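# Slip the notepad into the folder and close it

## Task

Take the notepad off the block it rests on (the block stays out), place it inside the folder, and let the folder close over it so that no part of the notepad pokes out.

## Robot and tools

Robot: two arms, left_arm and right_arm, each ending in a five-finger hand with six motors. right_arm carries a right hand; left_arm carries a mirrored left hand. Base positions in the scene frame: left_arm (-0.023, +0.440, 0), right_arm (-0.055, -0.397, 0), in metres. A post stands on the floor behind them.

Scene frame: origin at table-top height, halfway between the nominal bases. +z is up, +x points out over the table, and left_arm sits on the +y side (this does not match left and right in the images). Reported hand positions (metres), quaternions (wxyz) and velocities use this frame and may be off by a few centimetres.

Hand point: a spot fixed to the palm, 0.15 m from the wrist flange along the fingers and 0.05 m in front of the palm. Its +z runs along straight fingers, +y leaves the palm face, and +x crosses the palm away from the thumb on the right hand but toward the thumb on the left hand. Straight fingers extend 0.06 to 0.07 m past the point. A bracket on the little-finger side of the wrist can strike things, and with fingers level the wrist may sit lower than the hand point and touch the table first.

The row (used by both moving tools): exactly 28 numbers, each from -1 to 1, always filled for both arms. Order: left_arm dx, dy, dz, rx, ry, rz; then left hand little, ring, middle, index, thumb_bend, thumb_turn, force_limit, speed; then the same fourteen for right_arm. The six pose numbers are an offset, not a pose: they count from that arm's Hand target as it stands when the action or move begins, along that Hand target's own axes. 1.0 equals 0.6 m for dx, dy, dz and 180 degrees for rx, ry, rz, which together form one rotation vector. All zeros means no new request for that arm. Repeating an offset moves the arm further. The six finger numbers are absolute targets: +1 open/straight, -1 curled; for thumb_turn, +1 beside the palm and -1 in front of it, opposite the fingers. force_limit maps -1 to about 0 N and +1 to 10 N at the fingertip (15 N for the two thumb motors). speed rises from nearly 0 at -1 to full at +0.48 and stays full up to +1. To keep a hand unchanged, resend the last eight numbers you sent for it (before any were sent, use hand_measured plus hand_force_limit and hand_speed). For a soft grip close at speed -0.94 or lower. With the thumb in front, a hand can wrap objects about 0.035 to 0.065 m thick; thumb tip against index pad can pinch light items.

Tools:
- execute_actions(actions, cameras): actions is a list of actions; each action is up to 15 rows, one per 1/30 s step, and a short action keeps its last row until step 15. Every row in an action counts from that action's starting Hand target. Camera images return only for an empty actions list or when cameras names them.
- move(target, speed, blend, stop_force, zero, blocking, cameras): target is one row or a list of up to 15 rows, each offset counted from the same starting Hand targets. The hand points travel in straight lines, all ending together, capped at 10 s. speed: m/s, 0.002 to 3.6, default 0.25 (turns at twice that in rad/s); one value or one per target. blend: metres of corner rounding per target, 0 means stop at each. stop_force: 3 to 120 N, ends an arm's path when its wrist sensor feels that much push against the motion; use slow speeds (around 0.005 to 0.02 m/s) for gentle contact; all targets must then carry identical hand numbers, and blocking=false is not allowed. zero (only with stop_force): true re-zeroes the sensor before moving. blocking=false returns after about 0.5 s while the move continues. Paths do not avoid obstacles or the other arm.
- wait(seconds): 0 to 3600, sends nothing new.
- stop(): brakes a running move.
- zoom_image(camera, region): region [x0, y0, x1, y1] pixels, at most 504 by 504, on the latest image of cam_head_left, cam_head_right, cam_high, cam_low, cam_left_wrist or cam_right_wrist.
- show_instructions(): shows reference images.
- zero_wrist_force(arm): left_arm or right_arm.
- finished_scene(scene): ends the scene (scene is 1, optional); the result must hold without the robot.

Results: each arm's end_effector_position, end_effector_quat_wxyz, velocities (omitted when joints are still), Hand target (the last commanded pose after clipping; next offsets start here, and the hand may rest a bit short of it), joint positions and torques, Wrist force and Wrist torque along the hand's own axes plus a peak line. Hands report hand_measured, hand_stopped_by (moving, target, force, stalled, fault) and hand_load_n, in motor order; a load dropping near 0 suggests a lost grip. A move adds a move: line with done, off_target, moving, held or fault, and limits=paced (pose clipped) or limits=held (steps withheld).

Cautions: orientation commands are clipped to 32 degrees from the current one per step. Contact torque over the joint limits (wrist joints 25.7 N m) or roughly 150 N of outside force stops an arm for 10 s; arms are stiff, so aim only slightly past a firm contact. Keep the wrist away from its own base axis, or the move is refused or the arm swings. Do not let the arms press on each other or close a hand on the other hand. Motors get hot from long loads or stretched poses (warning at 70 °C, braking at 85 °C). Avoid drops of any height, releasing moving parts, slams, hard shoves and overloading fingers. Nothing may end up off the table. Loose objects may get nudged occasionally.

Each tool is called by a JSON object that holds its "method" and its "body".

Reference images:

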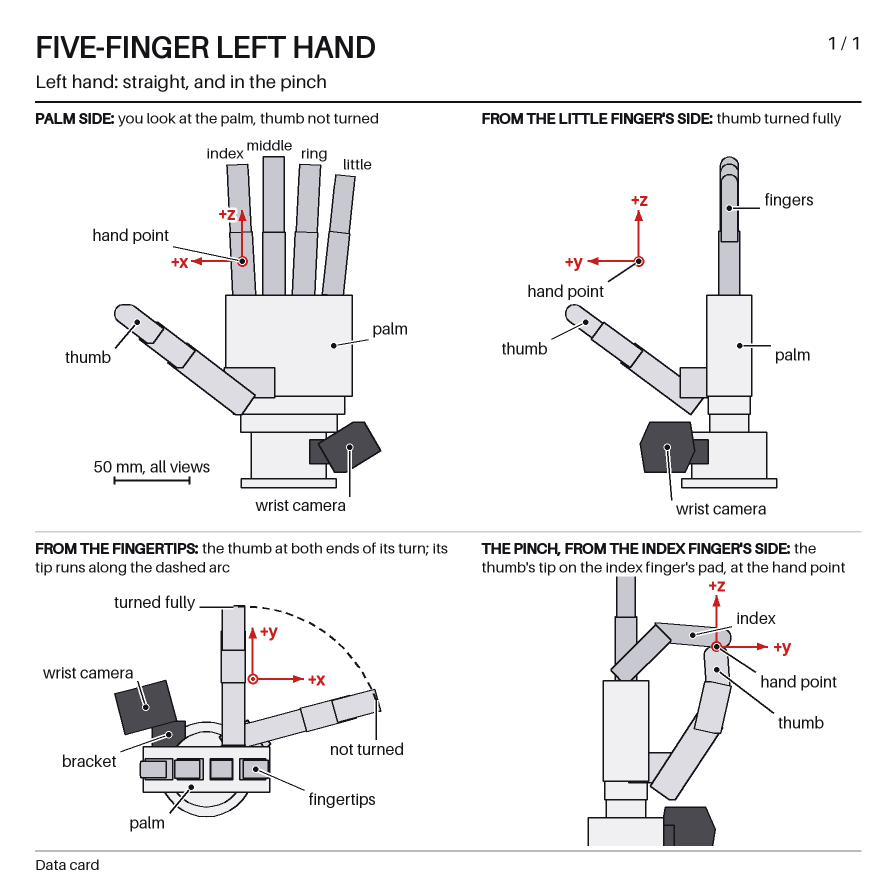

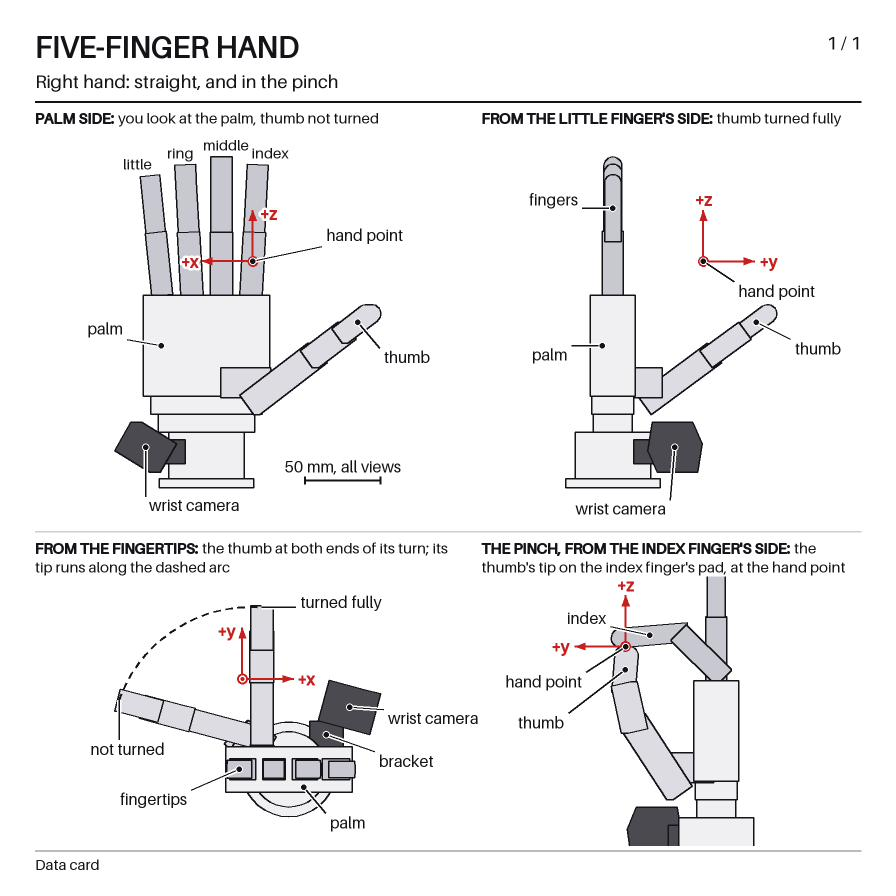

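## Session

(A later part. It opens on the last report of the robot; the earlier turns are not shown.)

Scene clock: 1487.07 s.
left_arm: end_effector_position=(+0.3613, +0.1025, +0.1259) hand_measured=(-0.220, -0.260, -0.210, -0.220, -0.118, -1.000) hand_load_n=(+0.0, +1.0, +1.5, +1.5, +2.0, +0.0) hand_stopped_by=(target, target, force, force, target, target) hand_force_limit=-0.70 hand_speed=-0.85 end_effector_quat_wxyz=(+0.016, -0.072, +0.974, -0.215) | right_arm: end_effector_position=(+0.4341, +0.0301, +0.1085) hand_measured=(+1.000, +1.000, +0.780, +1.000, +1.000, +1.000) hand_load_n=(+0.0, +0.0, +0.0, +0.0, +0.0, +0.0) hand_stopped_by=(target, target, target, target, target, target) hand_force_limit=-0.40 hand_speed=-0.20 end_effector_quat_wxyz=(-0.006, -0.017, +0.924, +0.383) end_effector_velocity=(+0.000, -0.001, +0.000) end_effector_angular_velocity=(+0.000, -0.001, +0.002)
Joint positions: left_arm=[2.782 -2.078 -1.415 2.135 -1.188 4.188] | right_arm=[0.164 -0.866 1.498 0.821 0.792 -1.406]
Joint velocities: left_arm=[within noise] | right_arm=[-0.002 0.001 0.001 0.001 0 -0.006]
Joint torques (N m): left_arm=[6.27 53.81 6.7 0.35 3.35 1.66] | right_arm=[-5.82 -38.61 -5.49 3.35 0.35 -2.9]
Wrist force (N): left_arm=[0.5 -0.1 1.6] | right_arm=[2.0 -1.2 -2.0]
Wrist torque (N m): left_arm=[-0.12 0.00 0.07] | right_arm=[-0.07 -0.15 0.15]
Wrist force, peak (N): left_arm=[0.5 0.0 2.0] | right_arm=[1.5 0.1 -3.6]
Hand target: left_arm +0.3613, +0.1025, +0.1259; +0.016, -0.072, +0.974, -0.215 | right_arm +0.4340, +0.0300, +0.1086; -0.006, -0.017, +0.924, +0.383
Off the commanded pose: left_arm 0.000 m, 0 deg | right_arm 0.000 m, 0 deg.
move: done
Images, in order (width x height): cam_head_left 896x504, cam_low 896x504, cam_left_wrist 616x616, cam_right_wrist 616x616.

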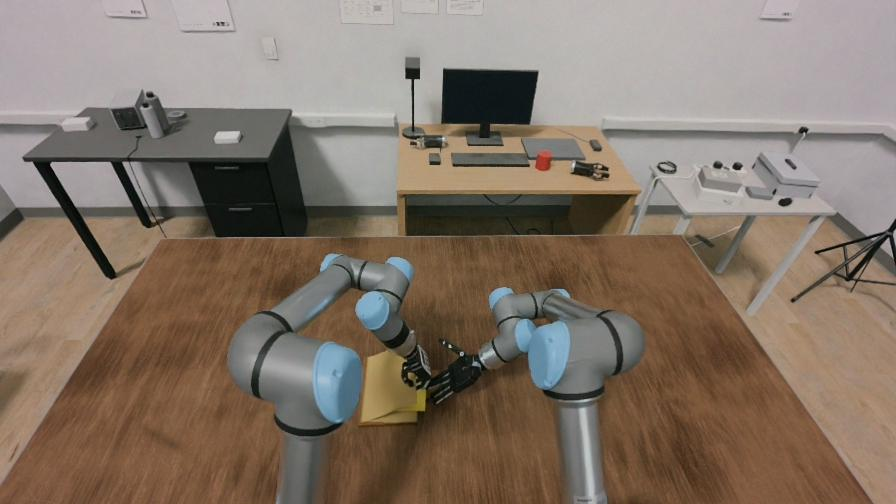

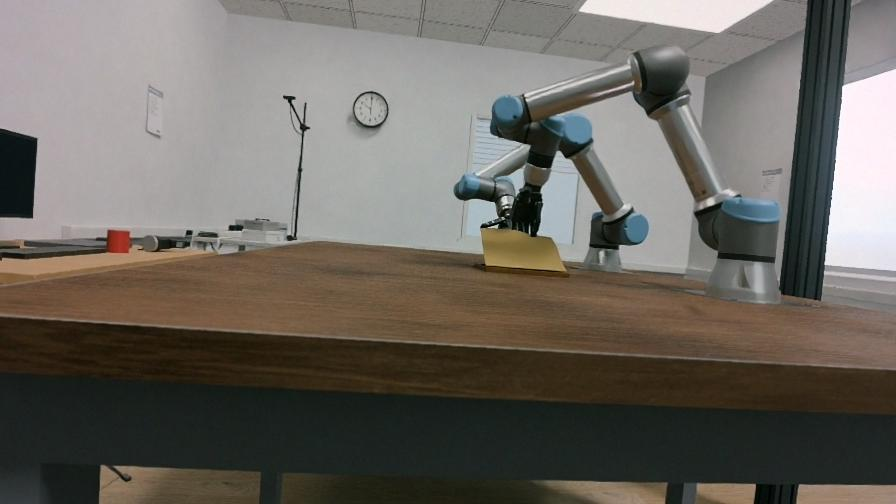

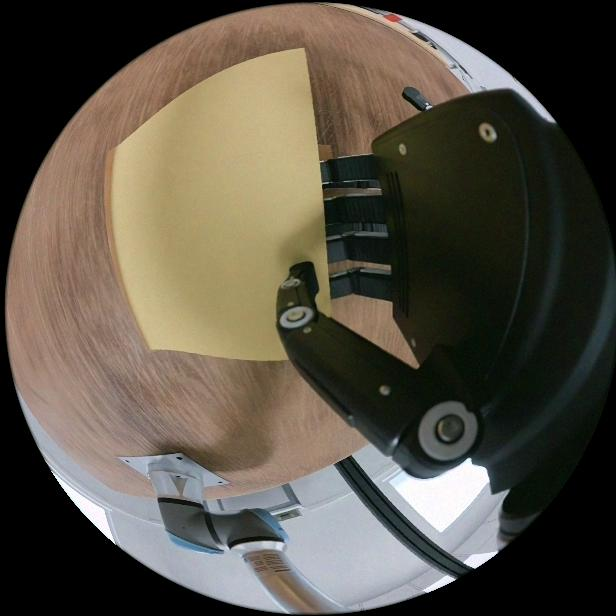

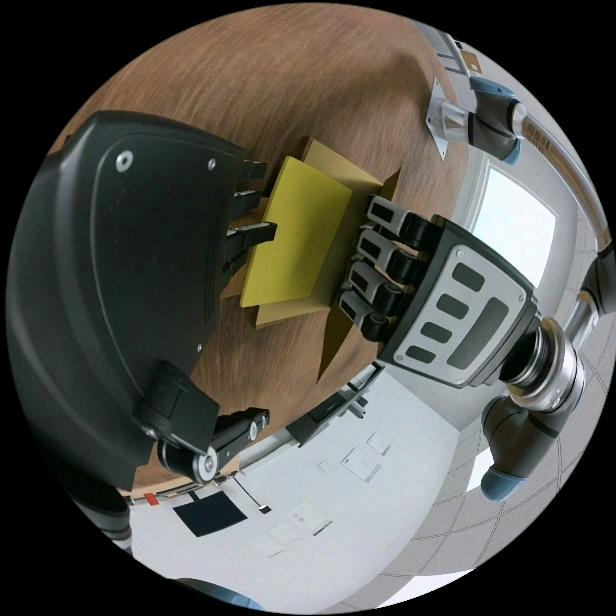

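{"method": "move", "body": {"target": [0,0,0,0,0,0,-0.22,-0.26,-0.26,-0.22,-0.12,-1,-0.7,-0.85,-0.0018,0.0342,0.0365,0,0,0,1,1,0.78,1,1,1,-0.4,-0.2], "speed": 0.025, "cameras": ["cam_right_wrist","cam_head_left","cam_low"]}}

{"method": "zoom_image", "body": {"camera": "cam_right_wrist", "region": [210, 140, 480, 410]}}

{"method": "zoom_image", "body": {"camera": "cam_head_left", "region": [350, 330, 560, 440]}}

{"method": "zoom_image", "body": {"camera": "cam_low", "region": [450, 190, 590, 290]}}

Scene clock: 1492.20 s.
left_arm: end_effector_position=(+0.3613, +0.1025, +0.1259) hand_measured=(-0.220, -0.260, -0.210, -0.220, -0.118, -1.000) hand_load_n=(+0.0, +0.5, +2.0, +1.5, +1.5, +0.0) hand_stopped_by=(target, target, force, force, target, target) hand_force_limit=-0.70 hand_speed=-0.85 end_effector_quat_wxyz=(+0.016, -0.072, +0.974, -0.215) | right_arm: end_effector_position=(+0.4340, +0.0601, +0.1076) hand_measured=(+1.000, +1.000, +0.780, +1.000, +1.000, +1.000) hand_load_n=(+0.0, +0.0, +0.0, +0.0, +0.0, +0.0) hand_stopped_by=(target, target, target, target, target, target) hand_force_limit=-0.40 hand_speed=-0.20 end_effector_quat_wxyz=(-0.006, -0.017, +0.924, +0.383) end_effector_velocity=(+0.000, -0.001, +0.000) end_effector_angular_velocity=(+0.001, -0.002, +0.002)
Joint positions: left_arm=[2.782 -2.078 -1.415 2.135 -1.188 4.188] | right_arm=[0.224 -0.849 1.451 0.794 0.8 -1.324]
Joint velocities: left_arm=[within noise] | right_arm=[-0.002 0 0.001 0 -0.001 -0.005]
Joint torques (N m): left_arm=[6.39 53.77 7.1 0.5 3.39 1.66] | right_arm=[-7.66 -41.55 -6.87 2.94 0.19 -3.07]
Wrist force (N): left_arm=[0.3 0.5 1.6] | right_arm=[1.8 -1.2 -2.0]
Wrist torque (N m): left_arm=[-0.05 0.02 0.03] | right_arm=[-0.05 -0.10 0.09]
Wrist force, peak (N): left_arm=[0.3 0.2 2.0] | right_arm=[2.0 -1.4 -2.2]
Hand target: left_arm +0.3613, +0.1025, +0.1259; +0.016, -0.072, +0.974, -0.215 | right_arm +0.4340, +0.0600, +0.1076; -0.006, -0.017, +0.924, +0.383
Off the commanded pose: left_arm 0.000 m, 0 deg | right_arm 0.000 m, 0 deg.
move: done
Images, in order (width x height): cam_head_left 896x504, cam_low 896x504, cam_right_wrist 616x616.

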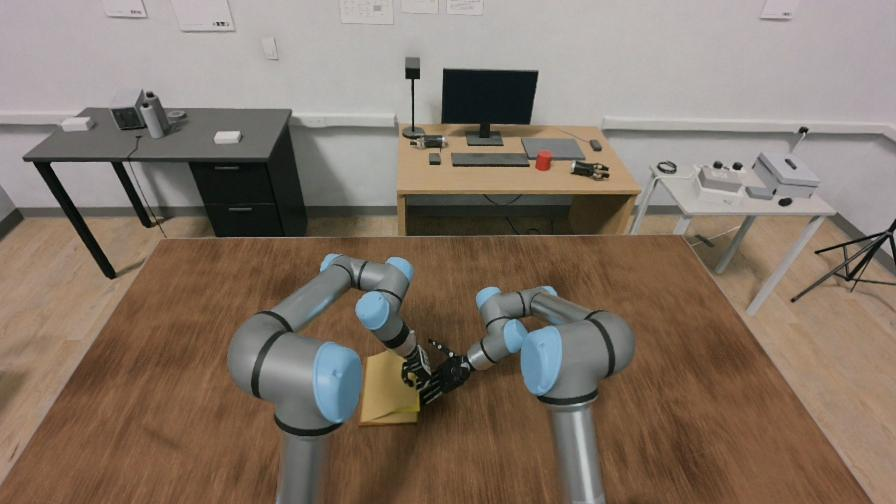

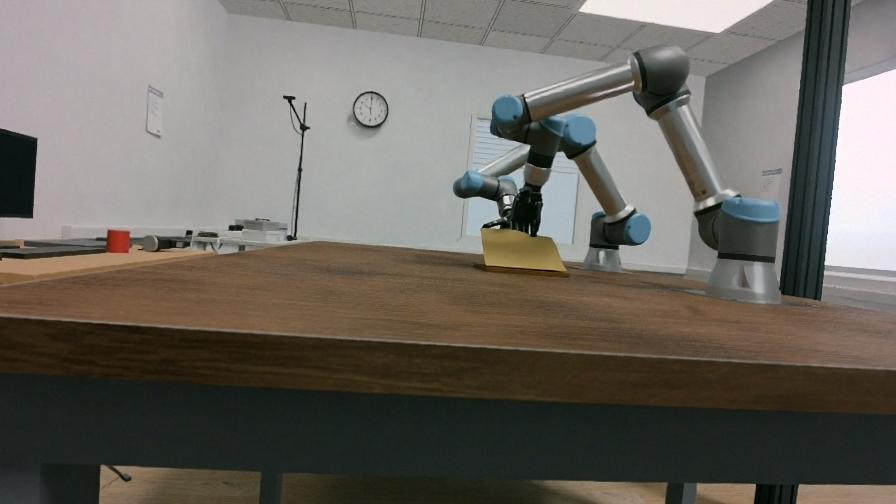

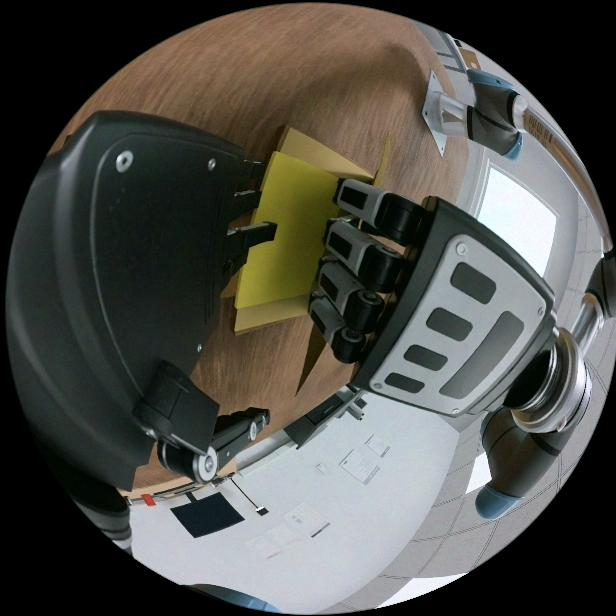

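Scaled by 1.867 from the camera's image (finer frame: 880x880).

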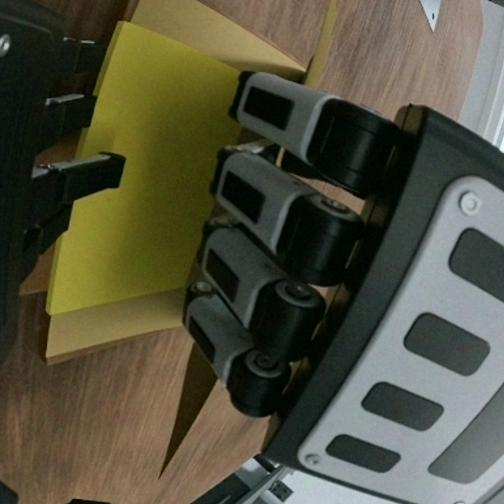

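Scaled by 2.400.

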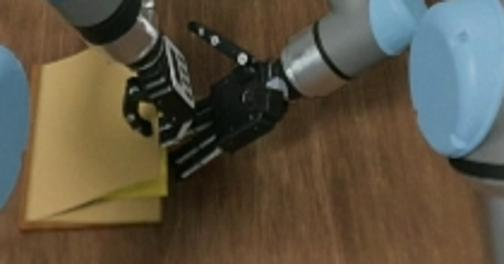

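Scaled by 3.600.

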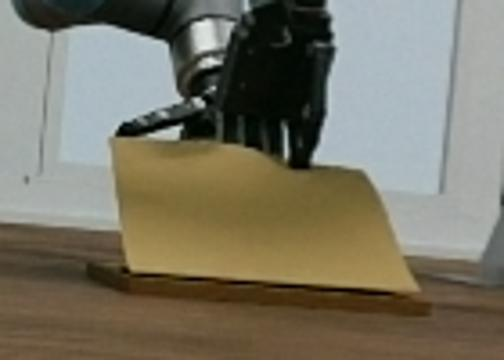

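{"method": "move", "body": {"target": [0,0,0,0,0,0,-0.22,-0.26,-0.26,-0.22,-0.12,-1,-0.7,-0.85,-0.0009,0.0177,0.0176,0,0,0,1,1,0.78,1,1,1,-0.4,-0.2], "speed": 0.025, "cameras": ["cam_right_wrist","cam_head_left","cam_low"]}}

{"method": "zoom_image", "body": {"camera": "cam_right_wrist", "region": [210, 140, 480, 410]}}

{"method": "zoom_image", "body": {"camera": "cam_head_left", "region": [350, 330, 560, 440]}}

{"method": "zoom_image", "body": {"camera": "cam_low", "region": [450, 190, 590, 290]}}

Scene clock: 1496.87 s.
left_arm: end_effector_position=(+0.3613, +0.1025, +0.1259) hand_measured=(-0.220, -0.260, -0.210, -0.220, -0.118, -1.000) hand_load_n=(+0.0, +1.0, +1.5, +1.5, +1.5, +0.0) hand_stopped_by=(target, target, force, force, target, target) hand_force_limit=-0.70 hand_speed=-0.85 end_effector_quat_wxyz=(+0.016, -0.072, +0.974, -0.215) | right_arm: end_effector_position=(+0.4340, +0.0751, +0.1076) hand_measured=(+1.000, +1.000, +0.780, +1.000, +1.000, +1.000) hand_load_n=(+0.0, +0.0, +0.0, +0.0, +0.0, +0.0) hand_stopped_by=(target, target, target, target, target, target) hand_force_limit=-0.40 hand_speed=-0.20 end_effector_quat_wxyz=(-0.006, -0.017, +0.924, +0.383)
Joint positions: left_arm=[2.782 -2.078 -1.415 2.135 -1.188 4.188] | right_arm=[0.252 -0.839 1.425 0.783 0.806 -1.285]
Joint torques (N m): left_arm=[6.07 53.4 6.91 0.4 3.23 1.74] | right_arm=[-5.77 -42 -7.02 2.73 -0.13 -2.86]
Wrist force (N): left_arm=[0.3 0.5 1.5] | right_arm=[1.7 -0.9 -2.3]
Wrist torque (N m): left_arm=[-0.05 0.02 0.03] | right_arm=[-0.01 -0.08 0.09]
Wrist force, peak (N): left_arm=[0.7 0.7 1.7] | right_arm=[1.8 -0.8 -2.8]
Hand target: left_arm +0.3613, +0.1025, +0.1259; +0.016, -0.072, +0.974, -0.215 | right_arm +0.4340, +0.0750, +0.1077; -0.006, -0.017, +0.924, +0.383
Off the commanded pose: left_arm 0.000 m, 0 deg | right_arm 0.000 m, 0 deg.
move: done
Images, in order (width x height): cam_head_left 896x504, cam_low 896x504, cam_right_wrist 616x616.

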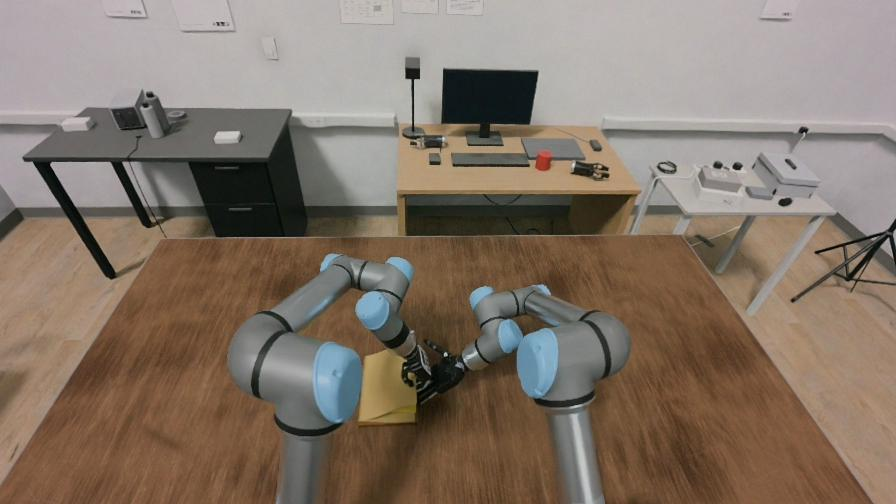

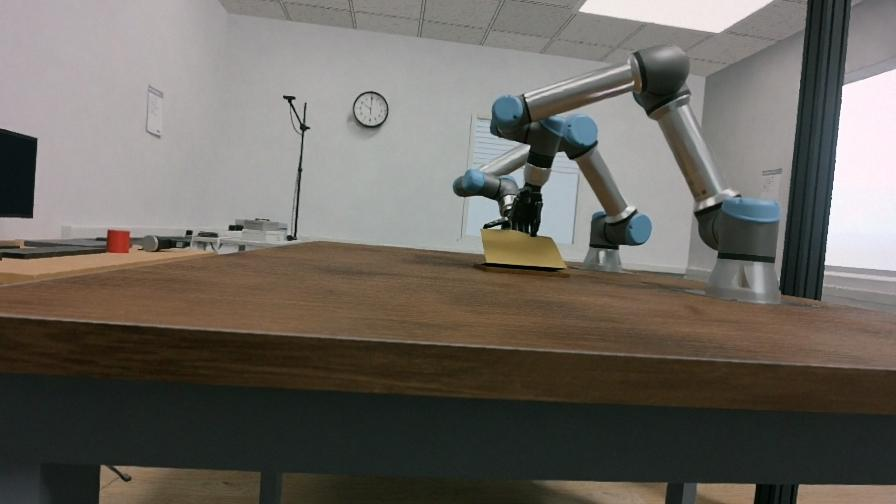

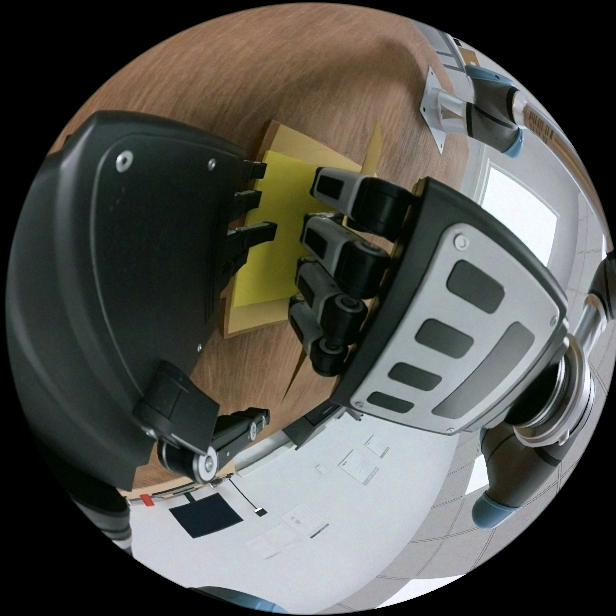

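Scaled by 1.867 from the camera's image (finer frame: 880x880).

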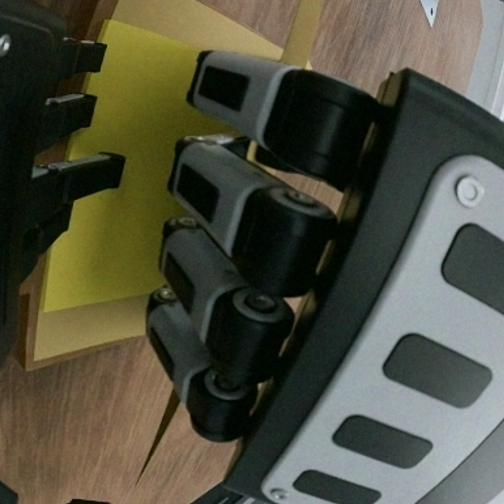

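Scaled by 2.400.

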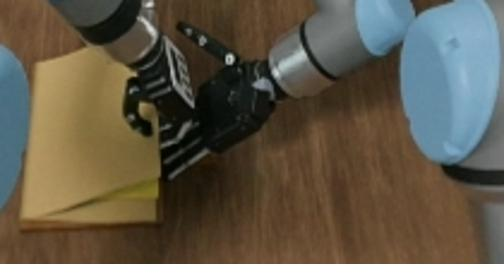

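Scaled by 3.600.

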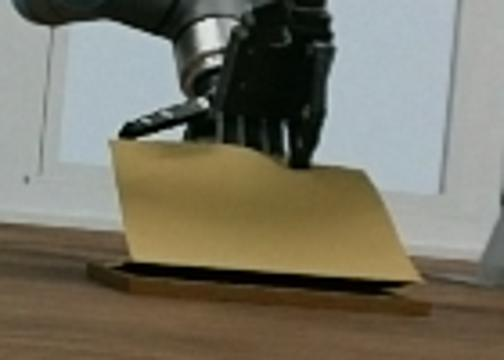

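{"method": "move", "body": {"target": [0,0,0,0,0,0,-0.22,-0.26,-0.26,-0.22,-0.12,-1,-0.7,-0.85,-0.0009,0.0177,0.0176,0,0,0,1,1,0.78,1,1,1,-0.4,-0.2], "speed": 0.025, "cameras": ["cam_right_wrist","cam_head_left","cam_low"]}}

{"method": "zoom_image", "body": {"camera": "cam_right_wrist", "region": [210, 140, 480, 410]}}

{"method": "zoom_image", "body": {"camera": "cam_head_left", "region": [350, 330, 560, 440]}}

{"method": "zoom_image", "body": {"camera": "cam_low", "region": [450, 190, 590, 290]}}

Scene clock: 1502.07 s.
left_arm: end_effector_position=(+0.3613, +0.1025, +0.1259) hand_measured=(-0.220, -0.260, -0.210, -0.220, -0.118, -1.000) hand_load_n=(+0.0, +1.0, +1.5, +1.5, +2.0, +0.0) hand_stopped_by=(target, target, force, force, target, target) hand_force_limit=-0.70 hand_speed=-0.85 end_effector_quat_wxyz=(+0.016, -0.072, +0.974, -0.215) | right_arm: end_effector_position=(+0.4340, +0.0901, +0.1077) hand_measured=(+1.000, +1.000, +0.780, +1.000, +1.000, +1.000) hand_load_n=(+0.0, +0.0, +0.0, +0.0, -0.5, +0.0) hand_stopped_by=(target, target, target, target, target, target) hand_force_limit=-0.40 hand_speed=-0.20 end_effector_quat_wxyz=(-0.006, -0.017, +0.924, +0.383)
Joint positions: left_arm=[2.782 -2.078 -1.415 2.135 -1.188 4.188] | right_arm=[0.28 -0.829 1.397 0.774 0.812 -1.247]
Joint torques (N m): left_arm=[6.5 53.42 6.66 0.4 3.24 1.68] | right_arm=[-7.28 -43.43 -5.78 2.05 -0.23 -2.78]
Wrist force (N): left_arm=[0.6 0.7 1.6] | right_arm=[2.1 -0.7 -2.4]
Wrist torque (N m): left_arm=[-0.04 -0.03 0.04] | right_arm=[0.03 -0.14 0.12]
Wrist force, peak (N): left_arm=[0.4 0.8 1.8] | right_arm=[2.0 -1.1 -2.9]
Hand target: left_arm +0.3613, +0.1025, +0.1259; +0.016, -0.072, +0.974, -0.215 | right_arm +0.4340, +0.0900, +0.1077; -0.006, -0.017, +0.924, +0.383
Off the commanded pose: left_arm 0.000 m, 0 deg | right_arm 0.000 m, 0 deg.
move: done
Images, in order (width x height): cam_head_left 896x504, cam_low 896x504, cam_right_wrist 616x616.

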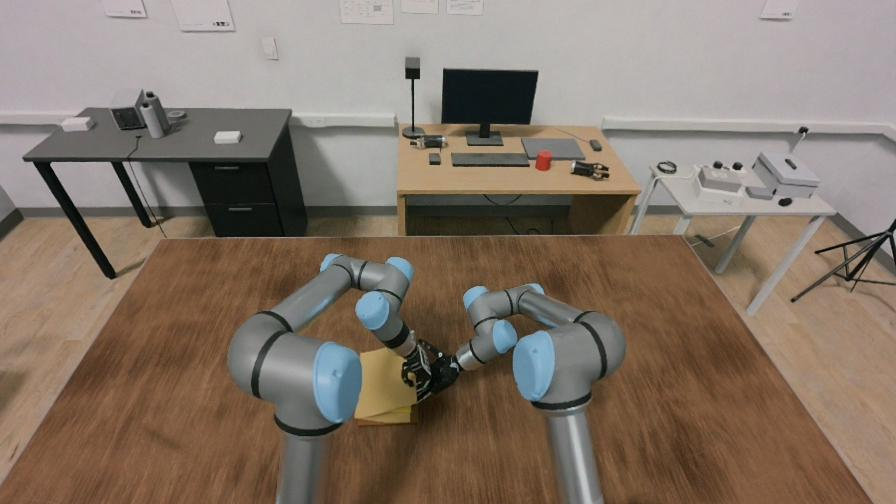

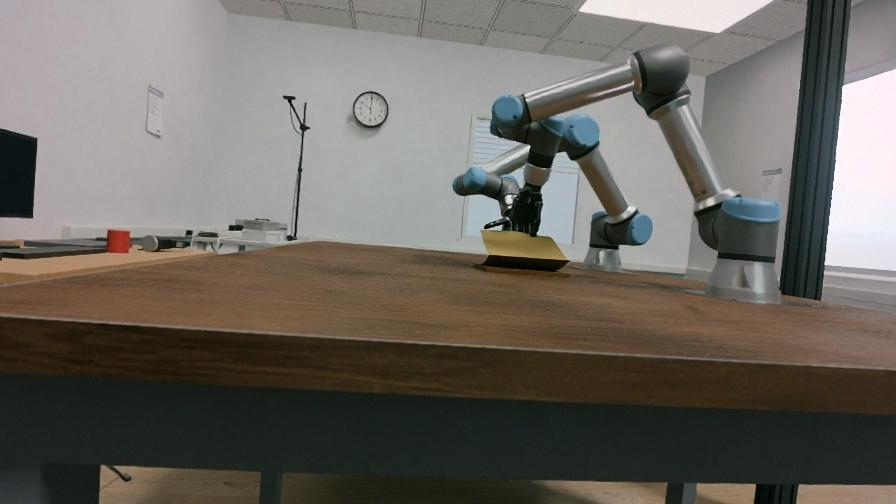

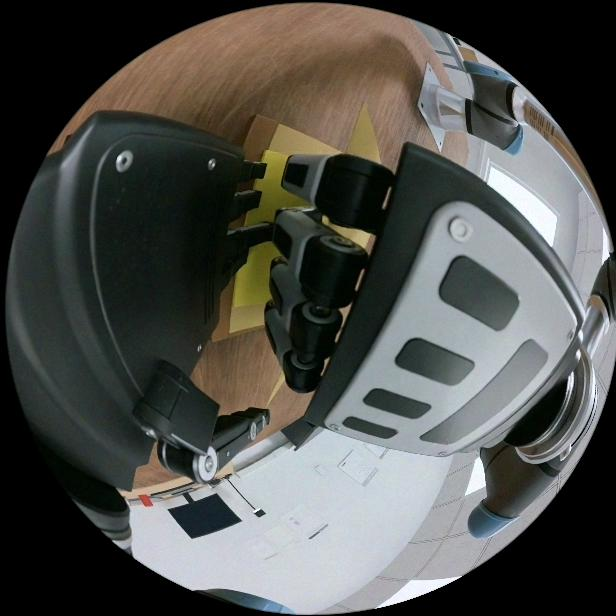

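Scaled by 1.867 from the camera's image (finer frame: 880x880).

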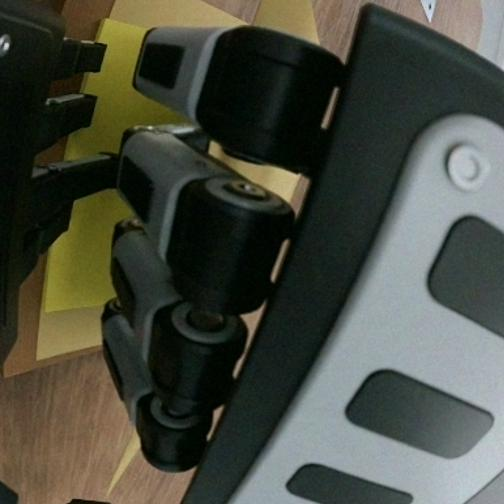

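Scaled by 2.400.

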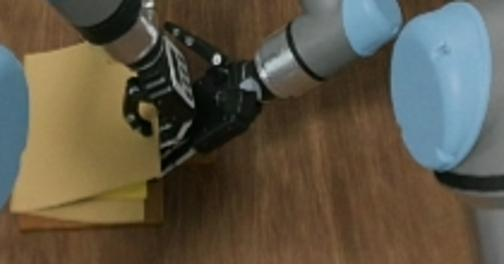

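Scaled by 3.600.

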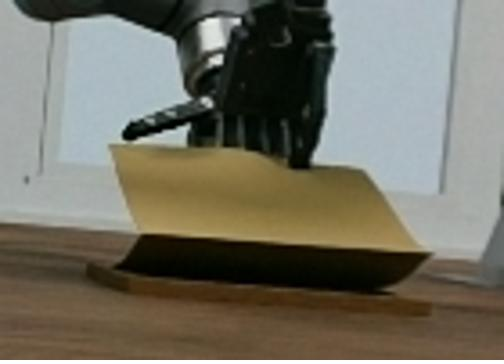

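{"method": "move", "body": {"target": [0,0,0,0,0,0,-0.22,-0.26,-0.26,-0.22,-0.12,-1,-0.7,-0.85,0.002,-0.045,-0.049,0,0,0,1,1,0.78,1,1,1,-0.4,-0.2], "speed": 0.04}}

{"method": "move", "body": {"target": [0,0.018,-0.0452,0.0694,0,0,-0.22,-0.26,-0.26,-0.22,-0.12,-1,-0.7,-0.85,0,0,0,0,0,0,1,1,0.78,1,1,1,-0.4,-0.2], "speed": 0.04, "cameras": ["cam_right_wrist","cam_head_left","cam_low"]}}

{"method": "zoom_image", "body": {"camera": "cam_right_wrist", "region": [210, 120, 480, 390]}}

{"method": "zoom_image", "body": {"camera": "cam_head_left", "region": [350, 330, 560, 440]}}

{"method": "zoom_image", "body": {"camera": "cam_low", "region": [450, 190, 590, 290]}}

Scene clock: 1522.30 s.
left_arm: end_effector_position=(+0.3613, +0.1025, +0.1259) hand_measured=(-0.220, -0.260, -0.210, -0.220, -0.118, -1.000) hand_load_n=(+0.0, +1.0, +1.5, +1.5, +1.5, +0.0) hand_stopped_by=(target, target, force, force, target, target) hand_force_limit=-0.70 hand_speed=-0.85 end_effector_quat_wxyz=(+0.016, -0.072, +0.974, -0.215) | right_arm: end_effector_position=(+0.4342, +0.0500, +0.1095) hand_measured=(+1.000, +1.000, +0.780, +1.000, +1.000, +1.000) hand_load_n=(+0.0, +0.0, +0.0, +0.0, +0.0, +0.0) hand_stopped_by=(target, target, target, target, target, target) hand_force_limit=-0.40 hand_speed=-0.20 end_effector_quat_wxyz=(-0.006, -0.017, +0.924, +0.383) end_effector_velocity=(+0.000, +0.001, +0.000) end_effector_angular_velocity=(-0.002, +0.001, -0.002)
Joint positions: left_arm=[2.782 -2.078 -1.415 2.135 -1.188 4.188] | right_arm=[0.204 -0.857 1.466 0.806 0.797 -1.352]
Joint velocities: left_arm=[within noise] | right_arm=[0.002 0.001 -0.002 -0.002 0.002 0.006]
Joint torques (N m): left_arm=[6.65 53.53 6.91 0.32 3.08 1.77] | right_arm=[7.36 -34.24 -22.81 0.84 -1.59 2.55]
Wrist force (N): left_arm=[0.5 0.4 1.8] | right_arm=[1.5 -0.9 -2.0]
Wrist torque (N m): left_arm=[-0.07 0.00 0.05] | right_arm=[-0.03 -0.07 0.16]
Wrist force, peak (N): left_arm=[0.4 0.4 2.0] | right_arm=[2.2 -0.7 -2.7]
Hand target: left_arm +0.3613, +0.1025, +0.1259; +0.016, -0.072, +0.974, -0.215 | right_arm +0.4342, +0.0501, +0.1094; -0.006, -0.017, +0.924, +0.383
Off the commanded pose: left_arm 0.000 m, 0 deg | right_arm 0.000 m, 0 deg.
move: done

Scene clock: 1525.33 s.
left_arm: end_effector_position=(+0.3581, +0.1235, +0.1461) hand_measured=(-0.220, -0.260, -0.210, -0.220, -0.118, -1.000) hand_load_n=(+0.0, +1.0, +1.5, +1.5, +1.5, +0.0) hand_stopped_by=(target, target, force, force, target, target) hand_force_limit=-0.70 hand_speed=-0.85 end_effector_quat_wxyz=(+0.024, -0.070, +0.945, -0.320) end_effector_velocity=(+0.001, +0.000, +0.000) end_effector_angular_velocity=(+0.004, -0.001, +0.002) | right_arm: end_effector_position=(+0.4342, +0.0501, +0.1094) hand_measured=(+1.000, +1.000, +0.780, +1.000, +1.000, +1.000) hand_load_n=(+0.0, +0.0, +0.0, +0.0, +0.0, +0.0) hand_stopped_by=(target, target, target, target, target, target) hand_force_limit=-0.40 hand_speed=-0.20 end_effector_quat_wxyz=(-0.006, -0.017, +0.924, +0.383)
Joint positions: left_arm=[2.934 -1.961 -1.573 2.208 -0.958 4.304] | right_arm=[0.204 -0.857 1.466 0.805 0.797 -1.351]
Joint velocities: left_arm=[-0.002 -0.001 0.003 0 -0.005 -0.003] | right_arm=[within noise]
Joint torques (N m): left_arm=[-8.05 23.53 25.01 -1.71 -0.99 -1.04] | right_arm=[7.33 -29.14 -23.65 0.85 1.07 2.24]
Wrist force (N): left_arm=[0.1 0.5 1.0] | right_arm=[1.7 -0.9 -1.8]
Wrist torque (N m): left_arm=[0.04 0.03 -0.16] | right_arm=[-0.02 -0.10 0.12]
Wrist force, peak (N): left_arm=[0.6 0.4 1.9] | right_arm=[1.9 -1.1 -2.2]
Hand target: left_arm +0.3582, +0.1235, +0.1460; +0.024, -0.070, +0.945, -0.320 | right_arm +0.4342, +0.0501, +0.1094; -0.006, -0.017, +0.924, +0.383
Off the commanded pose: left_arm 0.000 m, 0 deg | right_arm 0.000 m, 0 deg.
move: done
Images, in order (width x height): cam_head_left 896x504, cam_low 896x504, cam_right_wrist 616x616.

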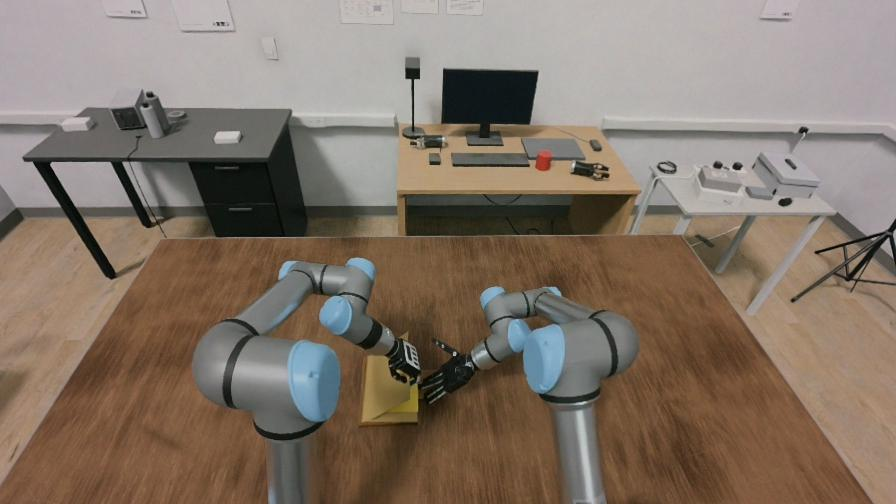

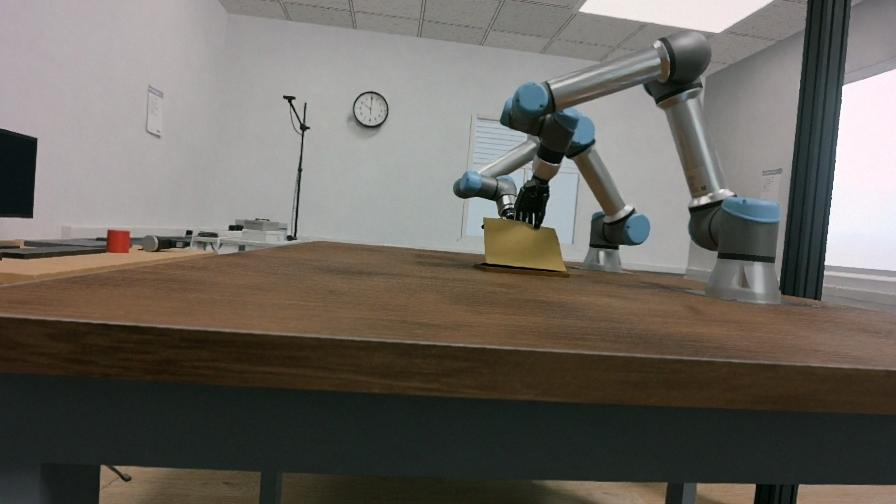

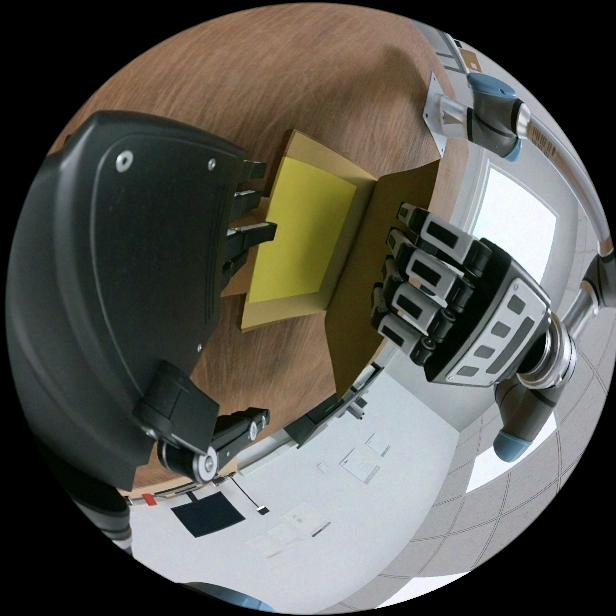

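Scaled by 1.867 from the camera's image (finer frame: 880x880).

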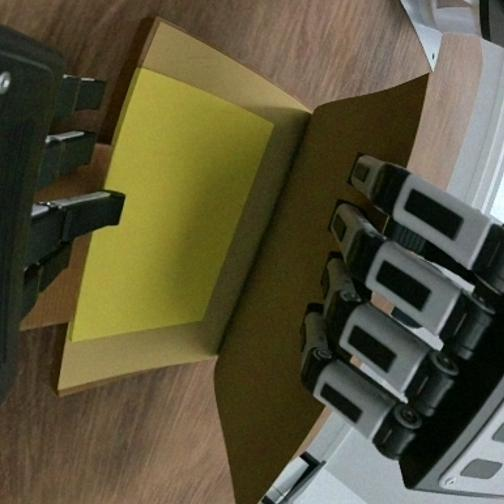

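Scaled by 2.400.

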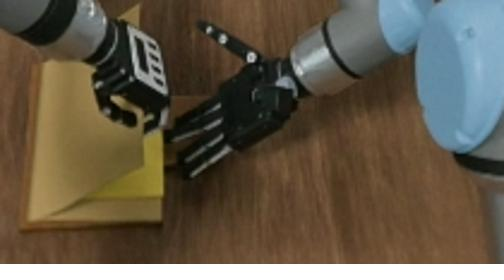

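Scaled by 3.600.

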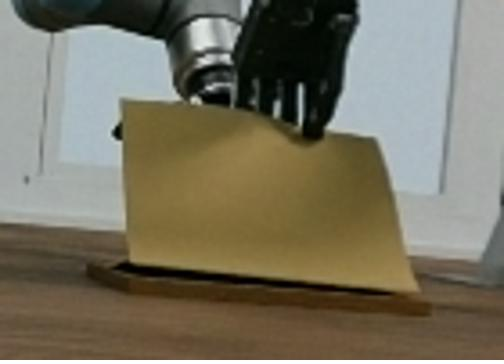

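{"method": "wait", "body": {"seconds": 0.1, "cameras": ["all"]}}

Scene clock: 1539.97 s.
left_arm: end_effector_position=(+0.3582, +0.1235, +0.1460) hand_measured=(-0.220, -0.260, -0.210, -0.220, -0.118, -1.000) hand_load_n=(+0.0, +1.0, +2.0, +1.5, +1.5, +0.0) hand_stopped_by=(target, target, force, force, target, target) hand_force_limit=-0.70 hand_speed=-0.85 end_effector_quat_wxyz=(+0.024, -0.070, +0.945, -0.320) | right_arm: end_effector_position=(+0.4342, +0.0501, +0.1094) hand_measured=(+1.000, +1.000, +0.780, +1.000, +1.000, +1.000) hand_load_n=(+0.0, +0.0, +0.0, +0.5, +0.0, +0.0) hand_stopped_by=(target, target, target, target, target, target) hand_force_limit=-0.40 hand_speed=-0.20 end_effector_quat_wxyz=(-0.006, -0.017, +0.924, +0.383)
Joint positions: left_arm=[2.934 -1.961 -1.573 2.208 -0.958 4.304] | right_arm=[0.204 -0.857 1.466 0.805 0.797 -1.351]
Joint torques (N m): left_arm=[-7.26 20.48 23.36 -4.42 -0.93 -1.45] | right_arm=[7.43 -28.68 -22.47 0.97 1.07 2.17]
Wrist force (N): left_arm=[0.4 0.5 1.4] | right_arm=[1.6 -0.9 -1.9]
Wrist torque (N m): left_arm=[0.02 0.00 -0.12] | right_arm=[-0.03 -0.10 0.11]
Wrist force, peak (N): left_arm=[0.0 0.7 1.8] | right_arm=[1.9 -1.0 -2.1]
Hand target: left_arm +0.3582, +0.1235, +0.1460; +0.024, -0.070, +0.945, -0.320 | right_arm +0.4342, +0.0501, +0.1094; -0.006, -0.017, +0.924, +0.383
Off the commanded pose: left_arm 0.000 m, 0 deg | right_arm 0.000 m, 0 deg.
wait: 0.10 s; at rest from the start

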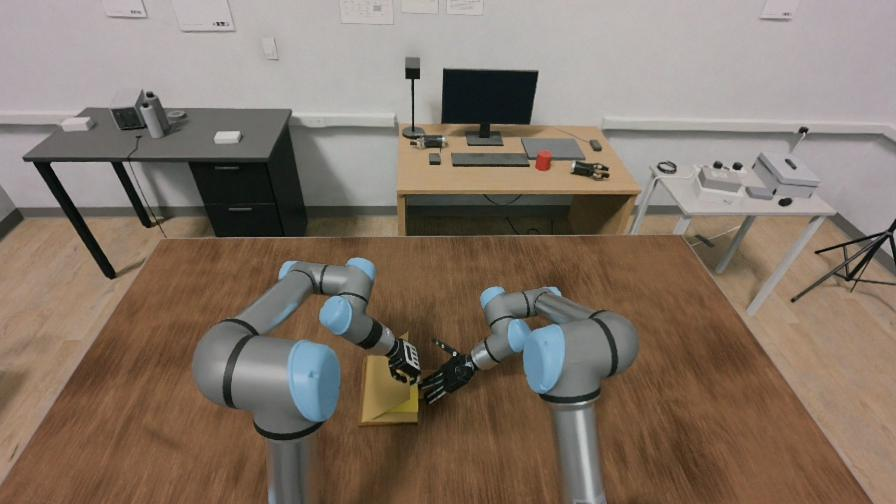

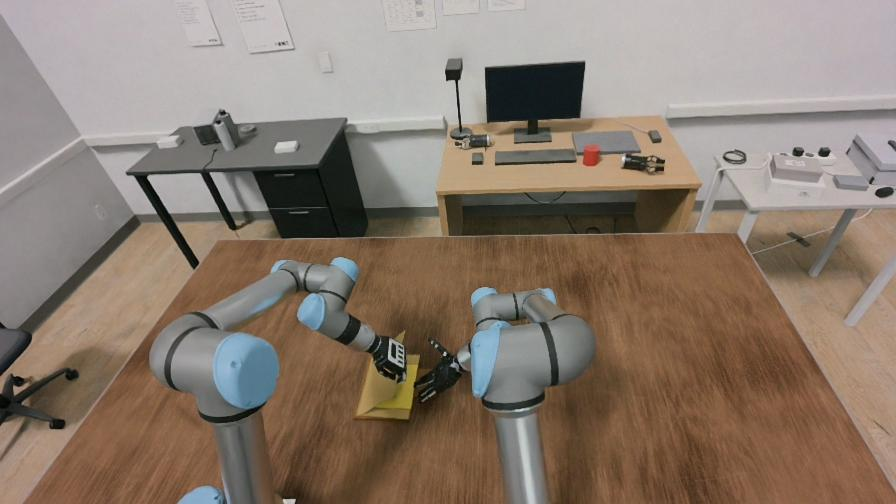

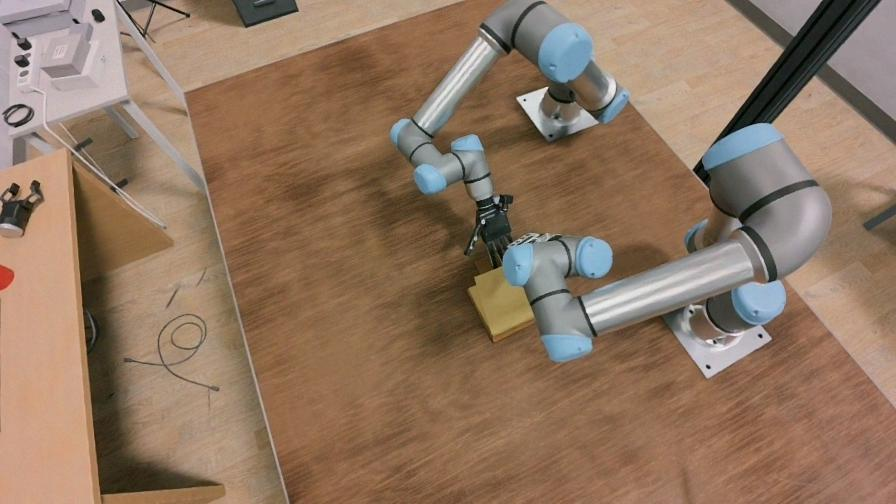

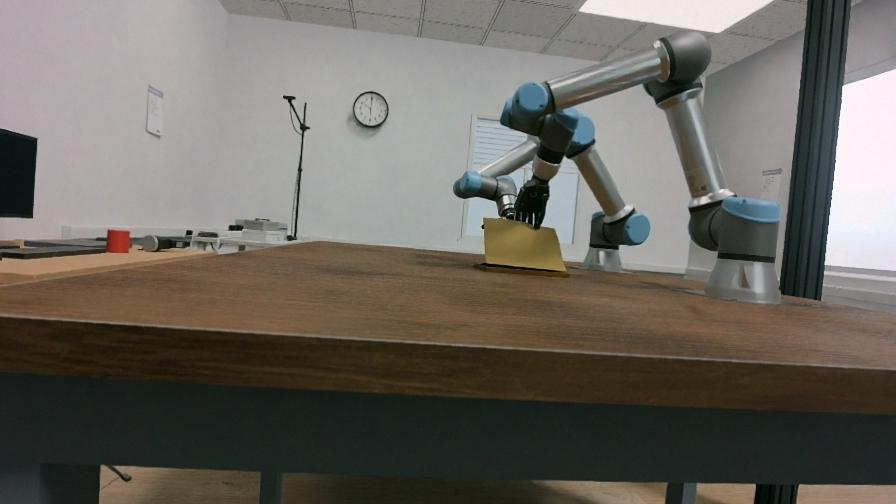

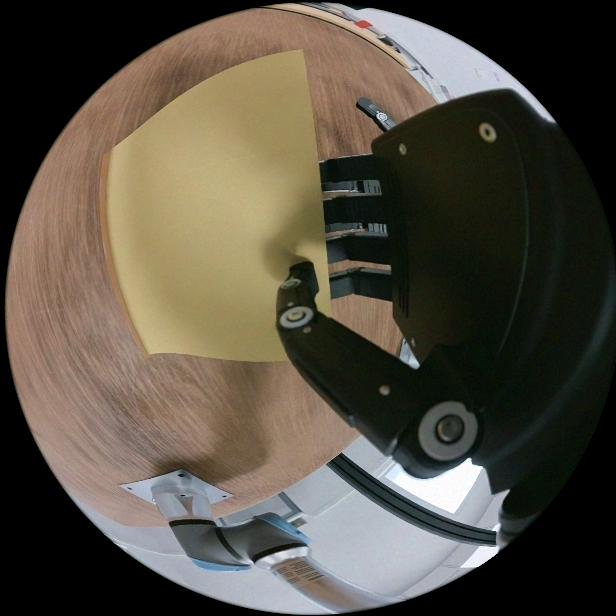

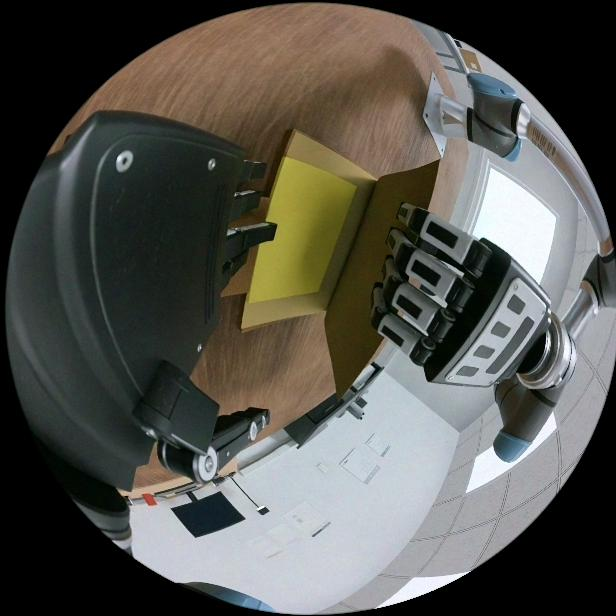

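{"method": "zoom_image", "body": {"camera": "cam_right_wrist", "region": [200, 110, 400, 350]}}

Scaled by 2.100 from the camera's image (finer frame: 880x880).

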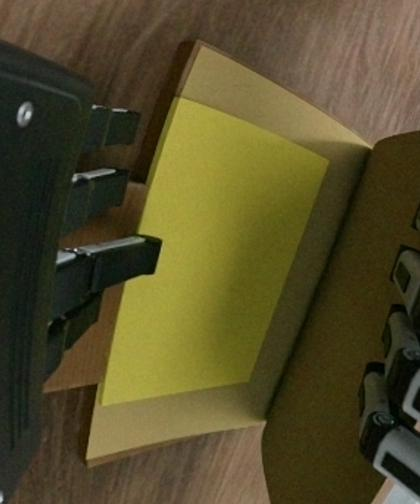

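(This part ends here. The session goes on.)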